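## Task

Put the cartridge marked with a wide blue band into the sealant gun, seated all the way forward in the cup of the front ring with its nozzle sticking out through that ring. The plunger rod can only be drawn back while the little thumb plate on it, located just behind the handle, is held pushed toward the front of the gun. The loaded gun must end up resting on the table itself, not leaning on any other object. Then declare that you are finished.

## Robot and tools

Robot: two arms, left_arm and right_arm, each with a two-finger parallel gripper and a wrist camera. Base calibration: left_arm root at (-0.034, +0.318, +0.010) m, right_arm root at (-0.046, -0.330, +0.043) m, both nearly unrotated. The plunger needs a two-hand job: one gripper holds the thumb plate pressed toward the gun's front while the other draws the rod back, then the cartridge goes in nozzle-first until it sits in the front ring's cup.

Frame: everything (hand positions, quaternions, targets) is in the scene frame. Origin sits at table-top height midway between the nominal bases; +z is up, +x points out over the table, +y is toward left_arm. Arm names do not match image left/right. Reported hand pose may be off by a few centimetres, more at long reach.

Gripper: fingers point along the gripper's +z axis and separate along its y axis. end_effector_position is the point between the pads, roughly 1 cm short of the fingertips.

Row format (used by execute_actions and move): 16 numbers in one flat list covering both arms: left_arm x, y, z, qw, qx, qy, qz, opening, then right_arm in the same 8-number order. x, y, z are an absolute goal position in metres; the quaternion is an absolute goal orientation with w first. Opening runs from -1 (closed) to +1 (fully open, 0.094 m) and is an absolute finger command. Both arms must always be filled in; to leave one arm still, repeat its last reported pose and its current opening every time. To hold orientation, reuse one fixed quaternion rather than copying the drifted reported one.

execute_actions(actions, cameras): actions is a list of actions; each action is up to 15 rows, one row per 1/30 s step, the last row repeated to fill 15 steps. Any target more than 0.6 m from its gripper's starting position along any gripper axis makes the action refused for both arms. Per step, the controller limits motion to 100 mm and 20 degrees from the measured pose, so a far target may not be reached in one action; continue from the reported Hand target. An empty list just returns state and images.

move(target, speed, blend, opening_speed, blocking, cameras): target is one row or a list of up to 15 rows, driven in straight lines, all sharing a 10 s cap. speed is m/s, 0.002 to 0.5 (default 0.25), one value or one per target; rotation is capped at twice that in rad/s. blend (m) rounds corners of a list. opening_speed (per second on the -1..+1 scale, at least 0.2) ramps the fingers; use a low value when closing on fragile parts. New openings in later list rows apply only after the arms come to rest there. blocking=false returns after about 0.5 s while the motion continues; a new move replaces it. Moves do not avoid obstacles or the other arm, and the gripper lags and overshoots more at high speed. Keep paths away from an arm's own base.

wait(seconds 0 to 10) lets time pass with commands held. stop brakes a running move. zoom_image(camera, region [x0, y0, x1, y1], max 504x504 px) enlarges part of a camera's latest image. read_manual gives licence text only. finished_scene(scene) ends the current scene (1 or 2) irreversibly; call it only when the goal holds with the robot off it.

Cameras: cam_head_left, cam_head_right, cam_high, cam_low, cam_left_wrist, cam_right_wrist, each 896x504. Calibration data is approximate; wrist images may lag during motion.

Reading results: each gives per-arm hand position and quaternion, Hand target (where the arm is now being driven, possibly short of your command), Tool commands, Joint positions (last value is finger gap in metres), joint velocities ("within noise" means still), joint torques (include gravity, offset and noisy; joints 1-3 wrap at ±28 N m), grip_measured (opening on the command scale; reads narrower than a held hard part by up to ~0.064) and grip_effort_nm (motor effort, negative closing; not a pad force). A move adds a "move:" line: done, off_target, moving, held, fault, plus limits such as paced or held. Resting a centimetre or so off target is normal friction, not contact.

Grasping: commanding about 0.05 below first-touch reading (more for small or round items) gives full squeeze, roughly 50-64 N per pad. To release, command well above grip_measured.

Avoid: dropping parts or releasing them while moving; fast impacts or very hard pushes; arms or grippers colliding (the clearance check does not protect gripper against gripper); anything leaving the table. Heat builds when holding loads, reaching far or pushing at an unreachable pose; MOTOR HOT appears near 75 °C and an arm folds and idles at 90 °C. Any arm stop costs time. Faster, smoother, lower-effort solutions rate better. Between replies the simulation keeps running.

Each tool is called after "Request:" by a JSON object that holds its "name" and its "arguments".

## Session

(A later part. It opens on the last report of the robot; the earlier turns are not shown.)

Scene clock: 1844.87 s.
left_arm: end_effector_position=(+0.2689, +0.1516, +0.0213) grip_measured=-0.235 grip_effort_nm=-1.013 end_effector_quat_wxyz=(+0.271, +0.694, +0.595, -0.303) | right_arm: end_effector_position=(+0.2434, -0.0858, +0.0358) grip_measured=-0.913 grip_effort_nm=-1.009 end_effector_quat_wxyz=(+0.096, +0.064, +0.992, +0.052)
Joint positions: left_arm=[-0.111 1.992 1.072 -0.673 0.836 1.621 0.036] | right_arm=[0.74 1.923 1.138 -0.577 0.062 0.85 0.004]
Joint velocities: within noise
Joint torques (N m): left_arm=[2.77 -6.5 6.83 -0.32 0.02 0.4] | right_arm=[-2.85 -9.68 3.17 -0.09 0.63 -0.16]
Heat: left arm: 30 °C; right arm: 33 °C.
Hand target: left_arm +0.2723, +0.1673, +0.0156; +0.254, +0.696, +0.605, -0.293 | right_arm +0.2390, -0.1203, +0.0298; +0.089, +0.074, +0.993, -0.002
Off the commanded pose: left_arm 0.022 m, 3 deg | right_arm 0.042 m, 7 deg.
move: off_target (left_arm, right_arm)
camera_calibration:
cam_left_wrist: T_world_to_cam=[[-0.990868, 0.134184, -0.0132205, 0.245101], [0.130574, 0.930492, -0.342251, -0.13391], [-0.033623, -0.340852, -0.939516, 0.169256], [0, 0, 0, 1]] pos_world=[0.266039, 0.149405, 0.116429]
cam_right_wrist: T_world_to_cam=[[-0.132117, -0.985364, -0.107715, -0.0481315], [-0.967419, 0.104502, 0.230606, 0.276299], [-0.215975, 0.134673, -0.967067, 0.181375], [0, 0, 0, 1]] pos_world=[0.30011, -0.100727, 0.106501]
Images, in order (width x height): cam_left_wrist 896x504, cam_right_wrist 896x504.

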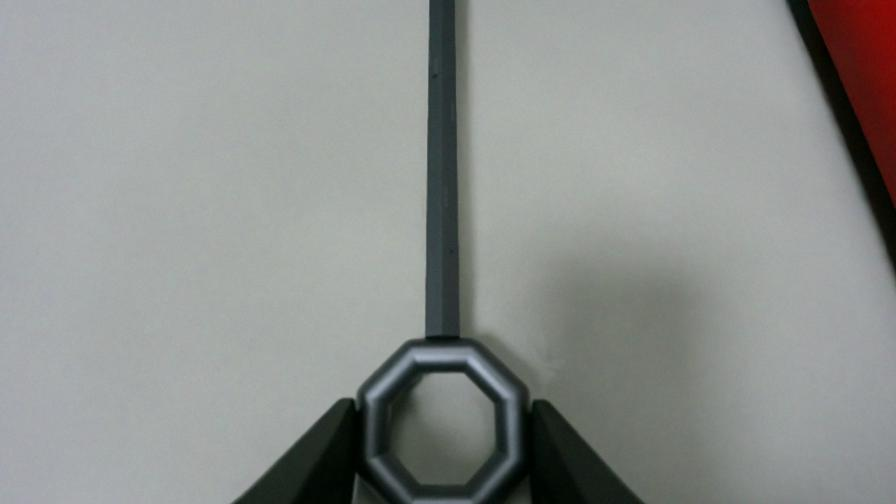

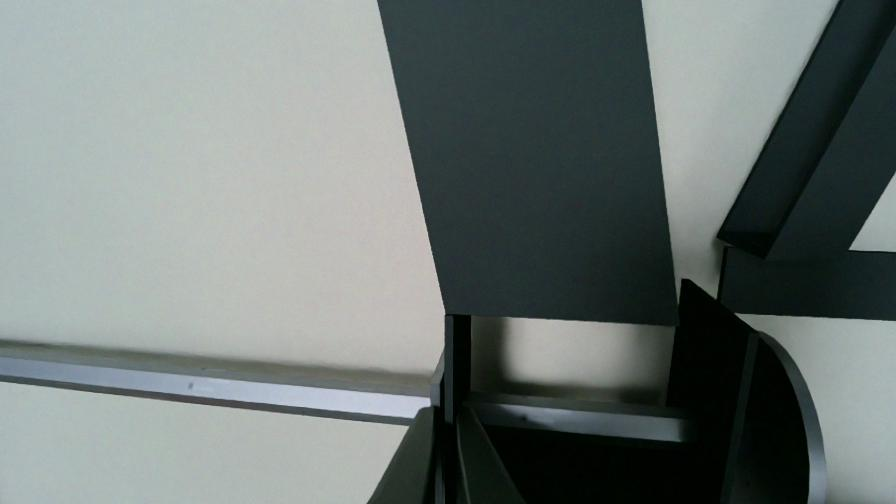

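Request:
{"name": "move", "arguments": {"target": [[0.277, 0.190, 0.014, 0.2514, 0.6973, 0.6067, -0.2889, -0.32, 0.238, -0.145, 0.0285, 0.0869, 0.0799, 0.9930, -0.0070, -0.96]], "speed": 0.05, "cameras": ["cam_left_wrist", "cam_right_wrist"]}}

Scene clock: 1854.70 s.
left_arm: end_effector_position=(+0.2701, +0.1636, +0.0253) grip_measured=-0.235 grip_effort_nm=-1.018 end_effector_quat_wxyz=(+0.278, +0.689, +0.591, -0.314) | right_arm: end_effector_position=(+0.2447, -0.0870, +0.0369) grip_measured=-0.915 grip_effort_nm=-1.009 end_effector_quat_wxyz=(+0.094, +0.063, +0.990, +0.084)
Joint positions: left_arm=[-0.063 2.009 1.099 -0.745 0.862 1.696 0.036] | right_arm=[0.71 1.891 1.087 -0.514 0.007 0.822 0.004]
Joint velocities: within noise
Joint torques (N m): left_arm=[4.1 -6.79 6.97 -0.35 -0.36 0.51] | right_arm=[-4.16 -10.02 2.78 -0.56 1.03 -0.2]
Heat: left arm: 30 °C; right arm: 34 °C.
Hand target: left_arm +0.2769, +0.1887, +0.0153; +0.255, +0.697, +0.606, -0.287 | right_arm +0.2371, -0.1400, +0.0293; +0.085, +0.081, +0.993, -0.002
Off the commanded pose: left_arm 0.030 m, 5 deg | right_arm 0.059 m, 11 deg.
move: off_target (left_arm, right_arm)
camera_calibration:
cam_left_wrist: T_world_to_cam=[[-0.990879, 0.134513, -0.00809653, 0.244622], [0.127971, 0.920457, -0.369301, -0.140749], [-0.0422233, -0.366969, -0.929275, 0.183534], [0, 0, 0, 1]] pos_world=[0.268152, 0.163999, 0.120556]
cam_right_wrist: T_world_to_cam=[[-0.123157, -0.977522, -0.171123, -0.0482049], [-0.968694, 0.0809608, 0.234687, 0.275567], [-0.215557, 0.194669, -0.95689, 0.187574], [0, 0, 0, 1]] pos_world=[0.301436, -0.105946, 0.106567]
Images, in order (width x height): cam_left_wrist 896x504, cam_right_wrist 896x504.

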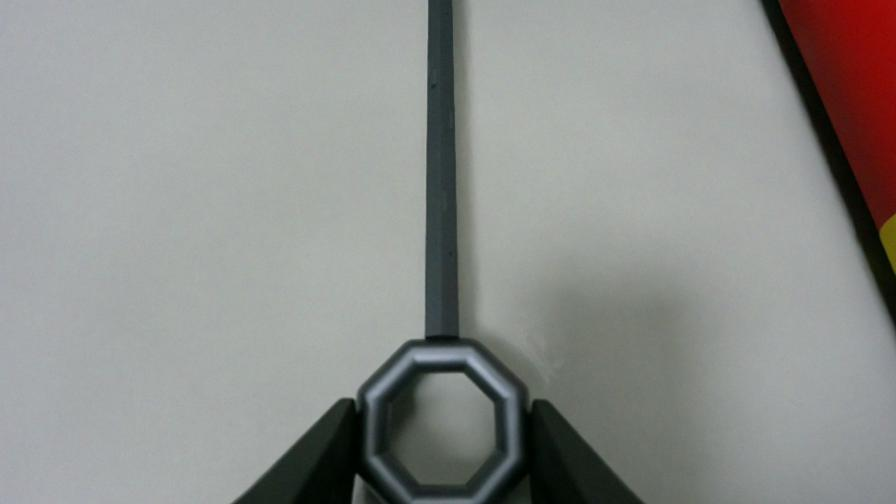

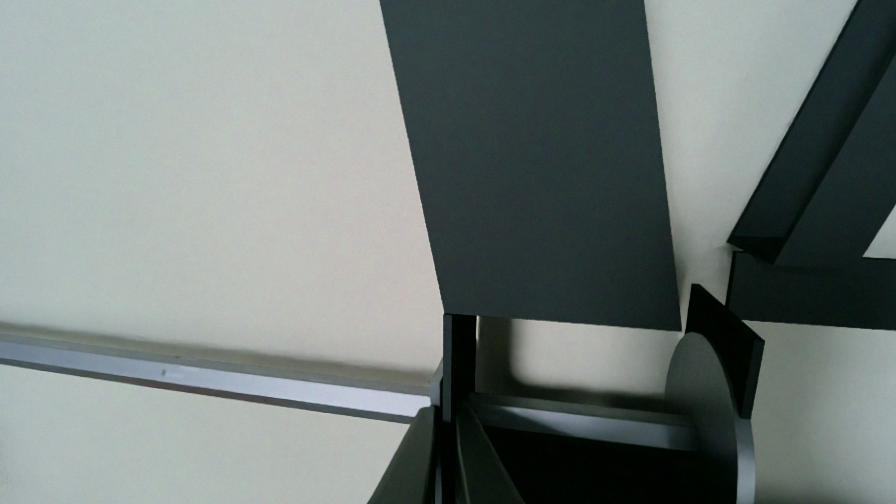

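Request:
{"name": "move", "arguments": {"target": [[0.280, 0.203, 0.014, 0.2514, 0.6973, 0.6067, -0.2889, -0.32, 0.238, -0.145, 0.0285, 0.0869, 0.0799, 0.9930, -0.0070, -0.96]], "speed": 0.05}}

Scene clock: 1864.93 s.
left_arm: end_effector_position=(+0.2702, +0.1722, +0.0274) grip_measured=-0.236 grip_effort_nm=-1.023 end_effector_quat_wxyz=(+0.279, +0.685, +0.590, -0.323) | right_arm: end_effector_position=(+0.2461, -0.0794, +0.0385) grip_measured=-0.919 grip_effort_nm=-1.009 end_effector_quat_wxyz=(+0.094, +0.058, +0.989, +0.102)
Joint positions: left_arm=[-0.031 2.026 1.122 -0.805 0.875 1.751 0.036] | right_arm=[0.71 1.891 1.087 -0.489 -0.02 0.817 0.004]
Joint velocities: within noise
Joint torques (N m): left_arm=[4.68 -6.78 6.95 -0.33 -0.5 0.47] | right_arm=[-4.05 -10.19 2.76 -0.76 1.26 -0.27]
Heat: left arm: 31 °C; right arm: 34 °C.
Hand target: left_arm +0.2781, +0.2019, +0.0151; +0.252, +0.695, +0.608, -0.289 | right_arm +0.2372, -0.1390, +0.0297; +0.086, +0.075, +0.993, -0.001
Off the commanded pose: left_arm 0.035 m, 6 deg | right_arm 0.067 m, 13 deg.
move: off_target (left_arm, right_arm)
camera_calibration:
cam_left_wrist: T_world_to_cam=[[-0.990663, 0.136319, 0.00198969, 0.242874], [0.125044, 0.914346, -0.385144, -0.145652], [-0.0543215, -0.381299, -0.922854, 0.194184], [0, 0, 0, 1]] pos_world=[0.269368, 0.17411, 0.122623]
cam_right_wrist: T_world_to_cam=[[-0.111283, -0.972243, -0.205813, -0.0415487], [-0.970119, 0.0613461, 0.234748, 0.274673], [-0.215607, 0.225786, -0.950018, 0.190174], [0, 0, 0, 1]] pos_world=[0.302845, -0.100184, 0.107638]

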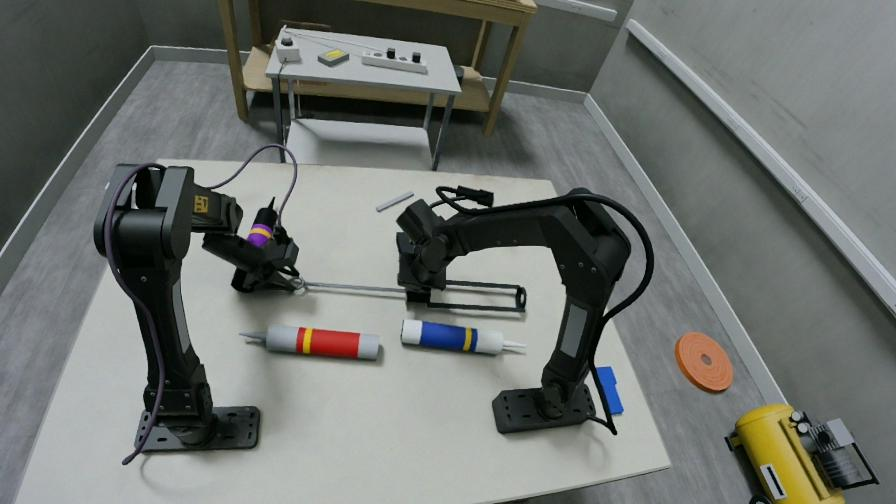

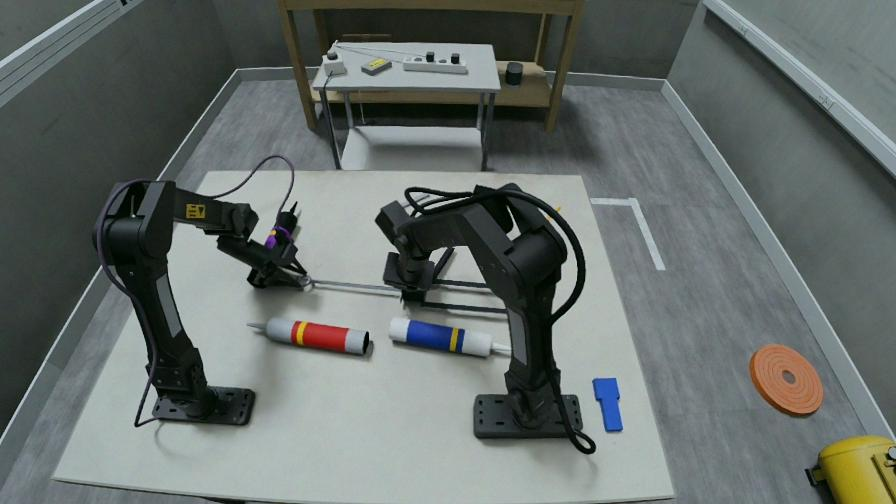

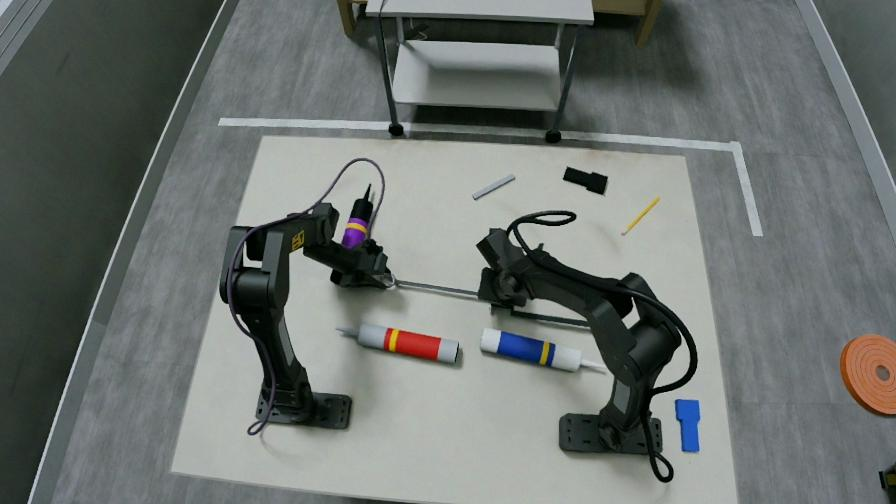

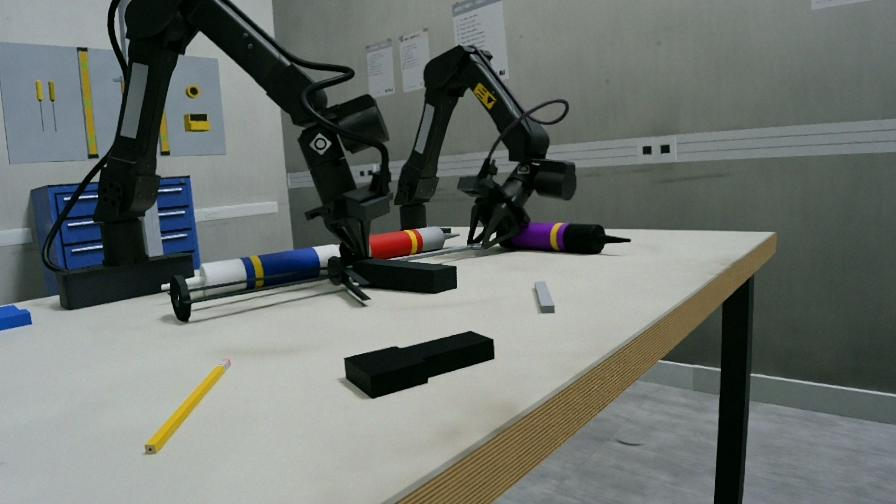

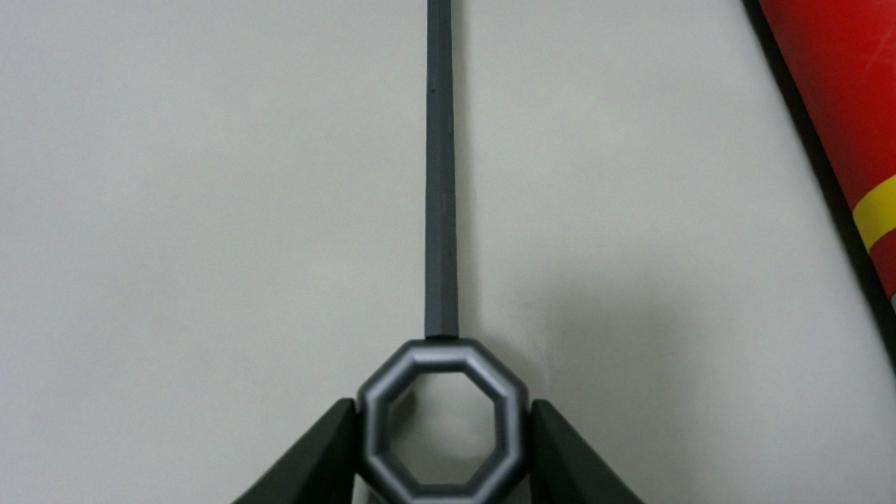

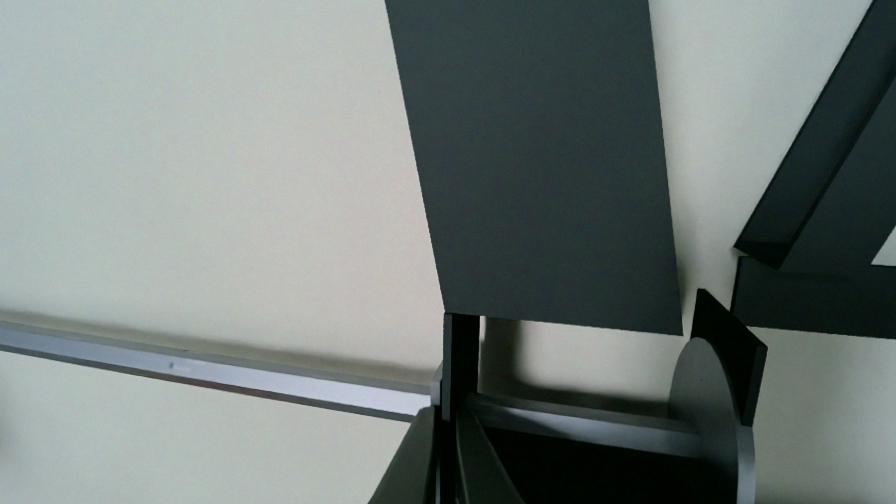

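Request:
{"name": "move", "arguments": {"target": [[0.2715, 0.174, 0.014, 0.2514, 0.6973, 0.6067, -0.2889, -0.32, 0.243, -0.083, 0.034, 0.0869, 0.0799, 0.9930, -0.0070, -0.96],[0.2715, 0.174, 0.014, 0.2514, 0.6973, 0.6067, -0.2889, -0.32, 0.243, -0.083, 0.040, 0.0869, 0.0799, 0.9930, -0.0070, -0.35],[0.2715, 0.174, 0.014, 0.2514, 0.6973, 0.6067, -0.2889, 0.3, 0.243, -0.083, 0.11, 0.0869, 0.0799, 0.9930, -0.0070, -0.35],[0.2715, 0.185, 0.08, 0.2514, 0.6973, 0.6067, -0.2889, 0.8, 0.18, -0.15, 0.23, 0.2578, 0.0842, 0.9622, -0.0226, 0.9]], "speed": [0.06, 0.06, 0.06, 0.12], "opening_speed": 0.8}}

Scene clock: 1887.97 s.
left_arm: end_effector_position=(+0.2665, +0.1869, +0.0589) grip_measured=+0.798 grip_effort_nm=0.120 end_effector_quat_wxyz=(+0.234, +0.687, +0.618, -0.302) | right_arm: end_effector_position=(+0.1840, -0.1430, +0.2274) grip_measured=+0.261 grip_effort_nm=0.144 end_effector_quat_wxyz=(+0.250, +0.080, +0.965, -0.015)
Joint positions: left_arm=[-0.023 1.929 1.188 -0.98 0.773 1.711 0.084] | right_arm=[0.952 1.409 1.285 -1.192 0.441 1.046 0.059]
Joint velocities: within noise
Joint torques (N m): left_arm=[0.65 -11.22 7.3 -0.35 0.35 0.16] | right_arm=[0.59 -6 5.59 0.37 0.45 0.12]
Heat: left arm: 33 °C; right arm: 34 °C.
Hand target: left_arm +0.2731, +0.1893, +0.0780; +0.250, +0.696, +0.611, -0.284 | right_arm +0.1808, -0.1512, +0.2291; +0.256, +0.083, +0.963, -0.027
Tool commands: left_gripper/opening=+0.8 right_gripper/opening=+0.263333
Off the commanded pose: left_arm 0.022 m, 3 deg | right_arm 0.008 m, 1 deg.
move: off_target (left_arm; path cut at 10 s); target 2's new opening was sent with right_arm's hand 0.010 m and 4 deg from that target; target 4's new opening was sent with left_arm's hand 0.022 m and 3 deg from that target
camera_calibration:
cam_left_wrist: T_world_to_cam=[[-0.992089, 0.113644, 0.0533383, 0.238754], [0.093423, 0.952147, -0.291014, -0.15069], [-0.083858, -0.283729, -0.955231, 0.220244], [0, 0, 0, 1]] pos_world=[0.269413, 0.178835, 0.153796]
cam_right_wrist: T_world_to_cam=[[-0.177391, -0.984104, -0.00851213, -0.105749], [-0.980224, 0.177449, -0.0875989, 0.265734], [0.0877168, -0.00719545, -0.996119, 0.291952], [0, 0, 0, 1]] pos_world=[0.216111, -0.149121, 0.313196]

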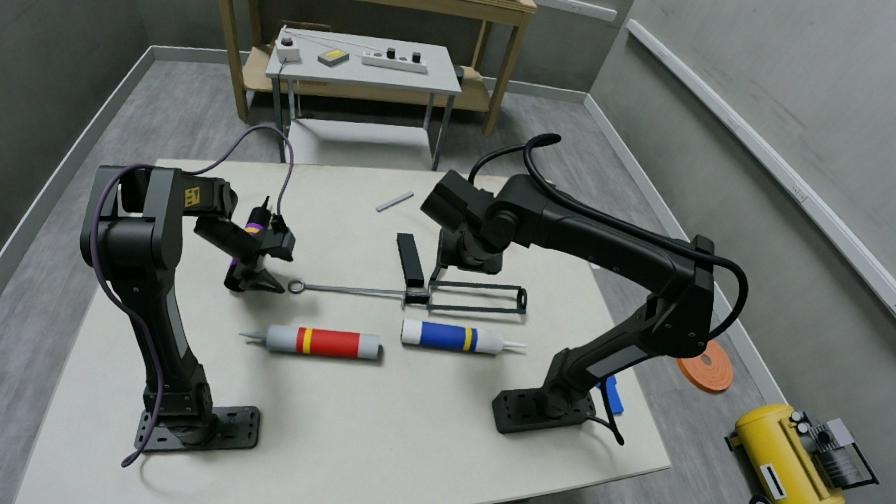

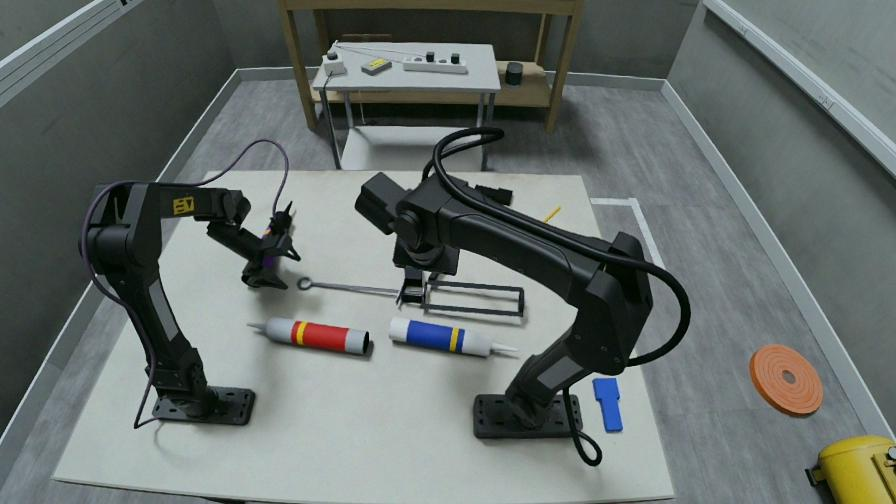

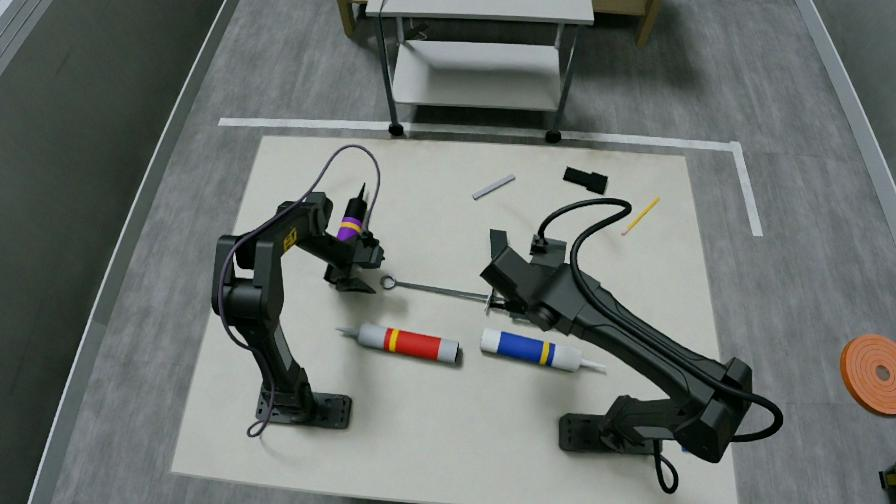

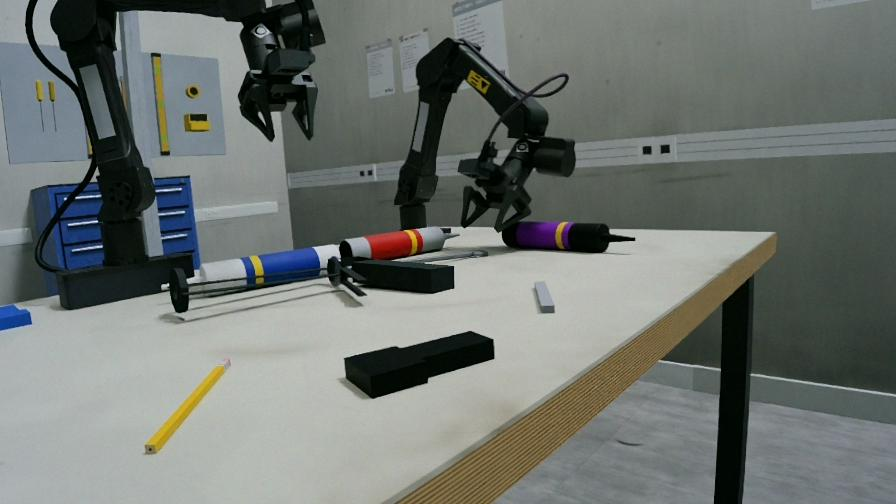

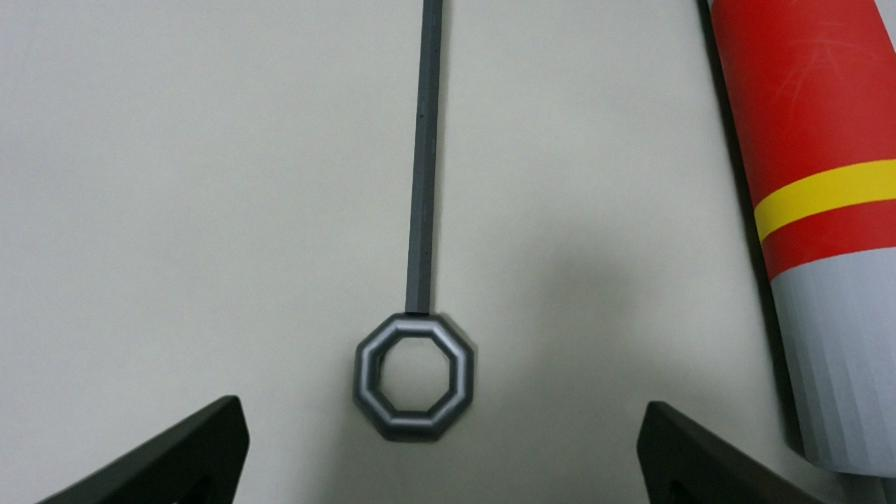

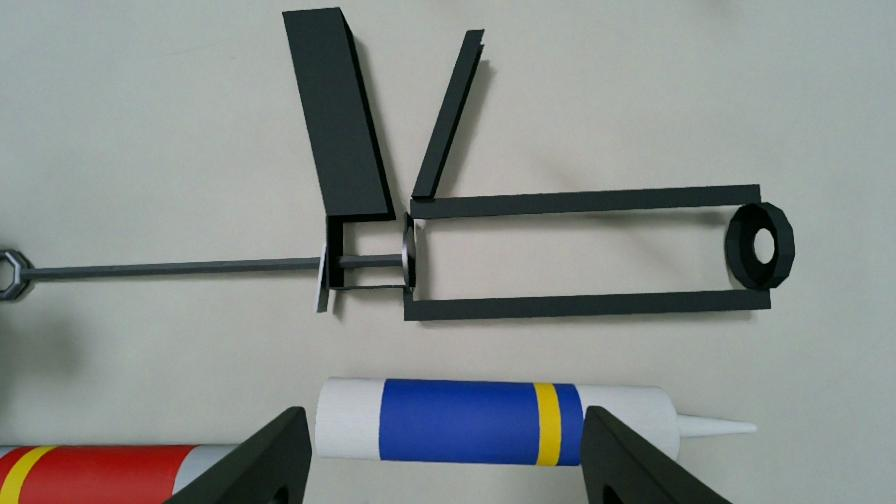

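Request:
{"name": "move", "arguments": {"target": [[0.2715, 0.20, 0.12, 0.2514, 0.6973, 0.6067, -0.2889, 0.8, 0.137, -0.161, 0.13, 0.0, -0.6287, 0.7777, 0.0, 0.7]], "speed": 0.15}}

Scene clock: 1933.90 s.
left_arm: end_effector_position=(+0.2662, +0.1952, +0.0964) grip_measured=+0.798 grip_effort_nm=0.115 end_effector_quat_wxyz=(+0.231, +0.688, +0.614, -0.311) | right_arm: end_effector_position=(+0.1426, -0.1580, +0.1354) grip_measured=+0.698 grip_effort_nm=0.144 end_effector_quat_wxyz=(+0.018, -0.624, +0.781, -0.008)
Joint positions: left_arm=[0.004 1.897 1.298 -1.178 0.773 1.771 0.084] | right_arm=[0.762 1.486 1.083 -1.134 0.02 -0.6 0.08]
Joint velocities: within noise
Joint torques (N m): left_arm=[0.58 -11.82 7.73 -0.45 0.38 0.16] | right_arm=[-0.69 -4.55 5.29 0.06 -0.13 -0.17]
Heat: left arm: 35 °C; right arm: 32 °C.
Hand target: left_arm +0.2705, +0.1973, +0.1189; +0.250, +0.698, +0.605, -0.290 | right_arm +0.1369, -0.1626, +0.1312; +0.000, -0.627, +0.779, -0.003
Off the commanded pose: left_arm 0.025 m, 4 deg | right_arm 0.008 m, 2 deg.
move: off_target (left_arm)
camera_calibration:
cam_left_wrist: T_world_to_cam=[[-0.989527, 0.128468, 0.0658238, 0.230769], [0.103229, 0.948526, -0.299403, -0.148796], [-0.100899, -0.289472, -0.951854, 0.263724], [0, 0, 0, 1]] pos_world=[0.270322, 0.187831, 0.191286]
cam_right_wrist: T_world_to_cam=[[0.971219, -0.233807, 0.0454769, -0.181192], [-0.232797, -0.89138, 0.388904, -0.120166], [-0.0503913, -0.388298, -0.920155, 0.153006], [0, 0, 0, 1]] pos_world=[0.155713, -0.0900659, 0.195762]

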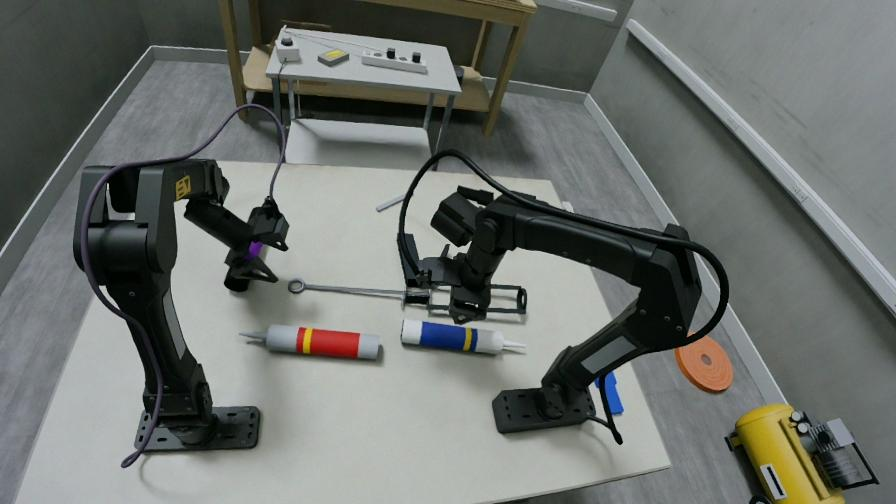

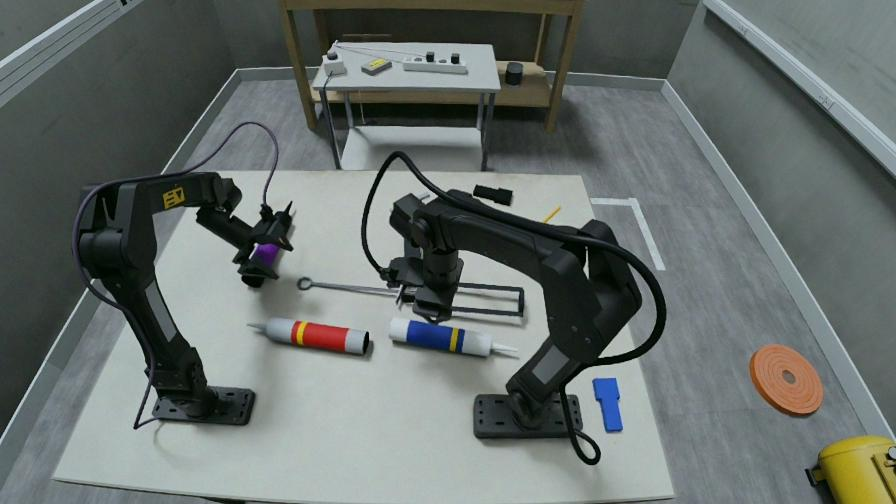

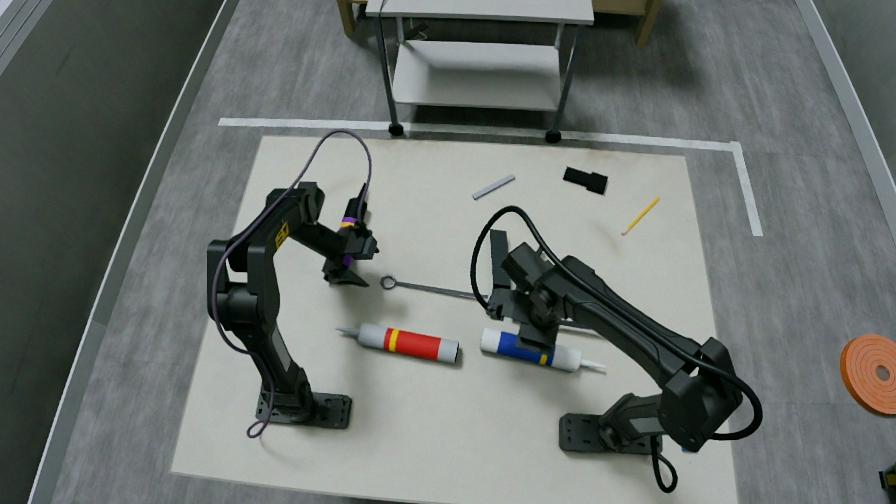

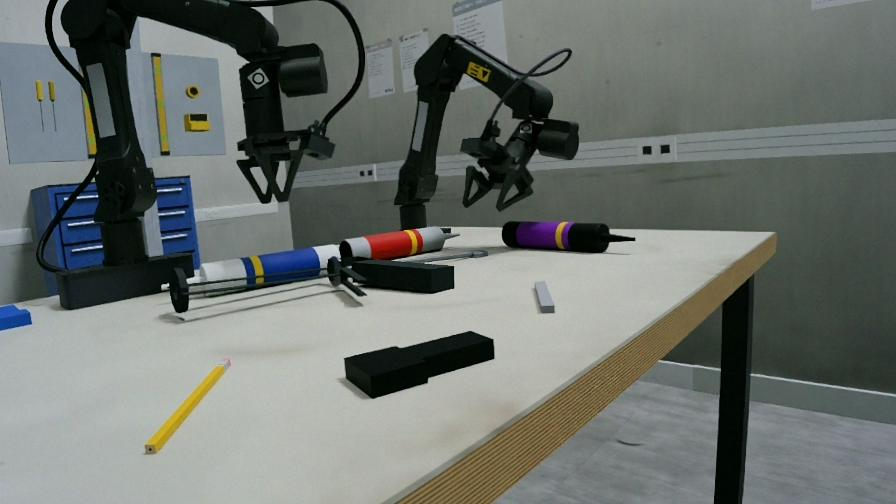

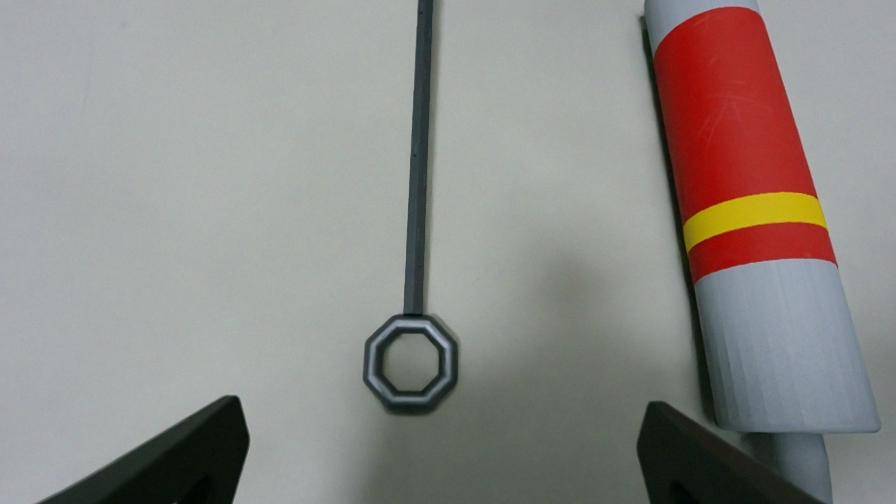

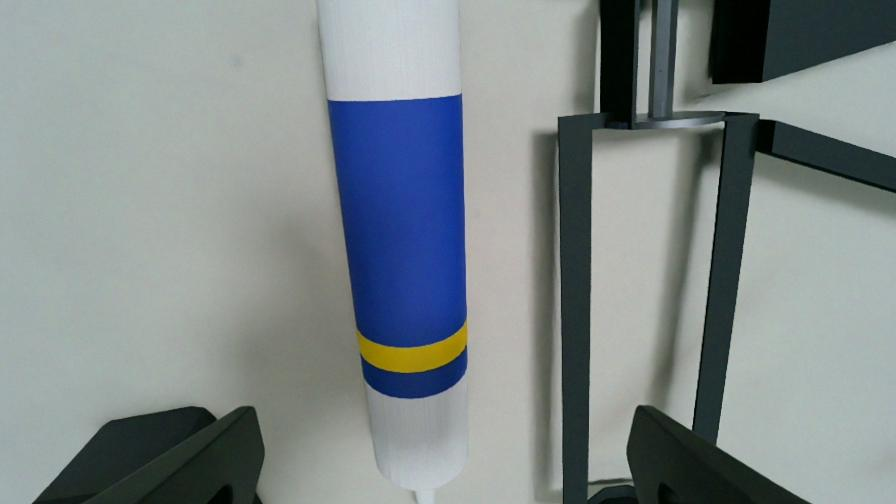

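Request:
{"name": "move", "arguments": {"target": [[0.2715, 0.20, 0.12, 0.2514, 0.6973, 0.6067, -0.2889, 0.8, 0.129, -0.162, 0.075, 0.0, -0.6287, 0.7777, 0.0, 0.7]], "speed": 0.1, "cameras": ["cam_right_wrist"]}}

Scene clock: 1964.27 s.
left_arm: end_effector_position=(+0.2683, +0.1999, +0.0986) grip_measured=+0.798 grip_effort_nm=0.115 end_effector_quat_wxyz=(+0.236, +0.685, +0.618, -0.306) | right_arm: end_effector_position=(+0.1319, -0.1668, +0.0792) grip_measured=+0.698 grip_effort_nm=0.149 end_effector_quat_wxyz=(+0.000, -0.624, +0.781, -0.007)
Joint positions: left_arm=[0.02 1.889 1.298 -1.178 0.773 1.773 0.084] | right_arm=[0.762 1.529 0.891 -0.934 0.015 -0.6 0.08]
Joint velocities: within noise
Joint torques (N m): left_arm=[0.66 -11.19 7.76 -0.43 0.35 0.2] | right_arm=[0.68 -4.64 4.94 0.36 -0.13 -0.02]
Heat: left arm: 37 °C; right arm: 31 °C.
Hand target: left_arm +0.2722, +0.2019, +0.1193; +0.253, +0.694, +0.609, -0.288 | right_arm +0.1293, -0.1632, +0.0756; +0.000, -0.627, +0.779, +0.000
Off the commanded pose: left_arm 0.022 m, 3 deg | right_arm 0.007 m, 1 deg.
move: off_target (left_arm)
camera_calibration:
cam_right_wrist: T_world_to_cam=[[0.972216, -0.233036, 0.0221374, -0.168488], [-0.2211, -0.88311, 0.413803, -0.110771], [-0.076881, -0.4072, -0.910097, 0.0968965], [0, 0, 0, 1]] pos_world=[0.146765, -0.09763, 0.137752]
Images, in order (width x height): cam_right_wrist 896x504.

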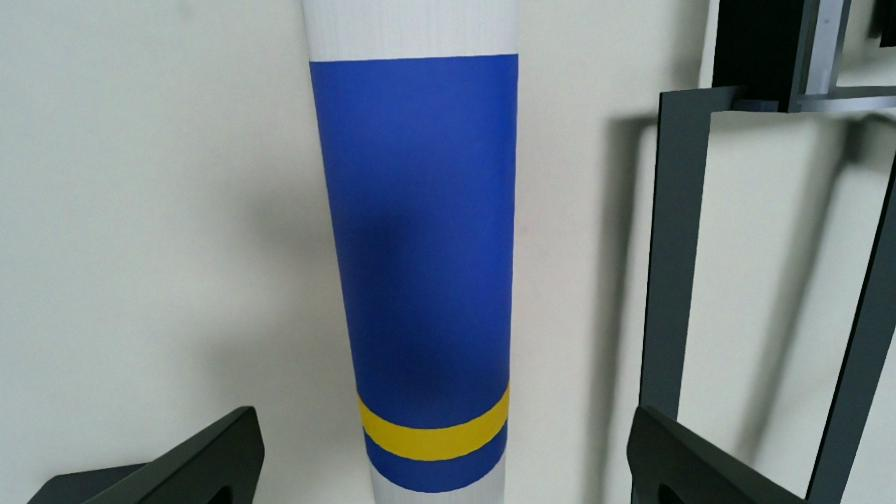

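Request:
{"name": "move", "arguments": {"target": [[0.2715, 0.20, 0.12, 0.2514, 0.6973, 0.6067, -0.2889, 0.8, 0.1265, -0.158, 0.034, 0.0, -0.6287, 0.7777, 0.0, 0.7],[0.2715, 0.20, 0.12, 0.2514, 0.6973, 0.6067, -0.2889, 0.8, 0.1265, -0.158, 0.034, 0.0, -0.6287, 0.7777, 0.0, 0.0]], "speed": 0.08, "opening_speed": 0.8, "cameras": ["cam_right_wrist", "cam_low"]}}

Scene clock: 1986.13 s.
left_arm: end_effector_position=(+0.2683, +0.1999, +0.0986) grip_measured=+0.798 grip_effort_nm=0.120 end_effector_quat_wxyz=(+0.236, +0.686, +0.617, -0.306) | right_arm: end_effector_position=(+0.1281, -0.1609, +0.0375) grip_measured=+0.007 grip_effort_nm=-0.374 end_effector_quat_wxyz=(-0.001, -0.635, +0.772, -0.006)
Joint positions: left_arm=[0.02 1.889 1.298 -1.178 0.773 1.774 0.084] | right_arm=[0.788 1.619 0.794 -0.749 0.012 -0.602 0.047]
Joint velocities: within noise
Joint torques (N m): left_arm=[-0.05 -11.18 7.71 -0.43 0.4 0.14] | right_arm=[0.64 -4.96 4.51 0.37 -0.11 0.13]
Heat: left arm: 34 °C; right arm: 32 °C.
Hand target: left_arm +0.2713, +0.1998, +0.1192; +0.252, +0.697, +0.607, -0.288 | right_arm +0.1251, -0.1583, +0.0340; -0.001, -0.632, +0.775, +0.000
Off the commanded pose: left_arm 0.022 m, 3 deg | right_arm 0.005 m, 1 deg.
move: off_target (left_arm)
camera_calibration:
cam_right_wrist: T_world_to_cam=[[0.978345, -0.206135, 0.0187204, -0.158851], [-0.195291, -0.889332, 0.41346, -0.0935024], [-0.0685797, -0.408162, -0.91033, 0.0598785], [0, 0, 0, 1]] pos_world=[0.141257, -0.0914593, 0.0961424]
Images, in order (width x height): cam_low 896x504, cam_right_wrist 896x504.

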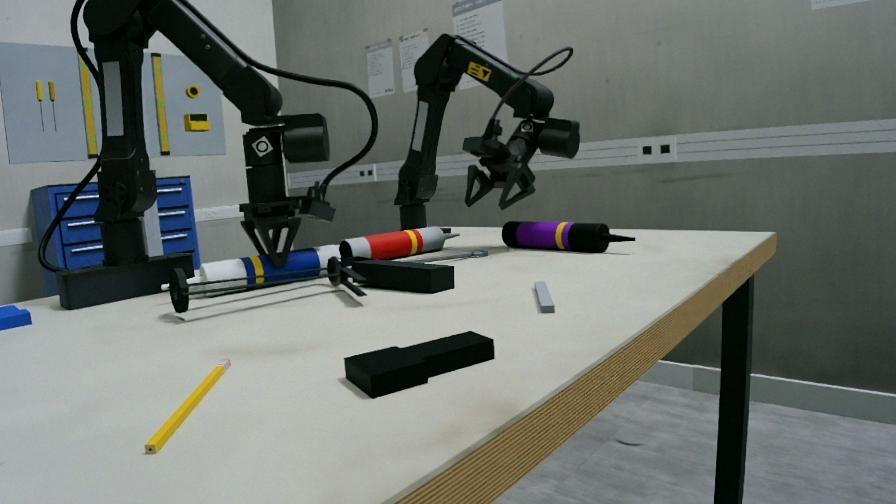

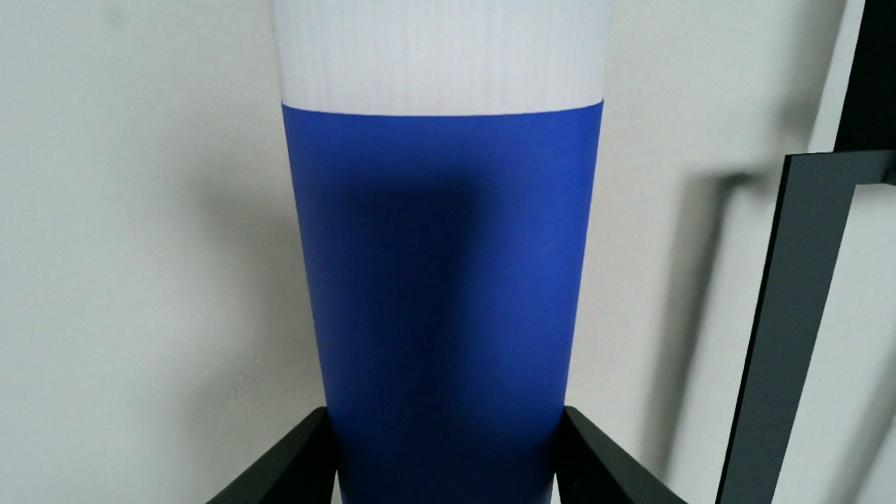

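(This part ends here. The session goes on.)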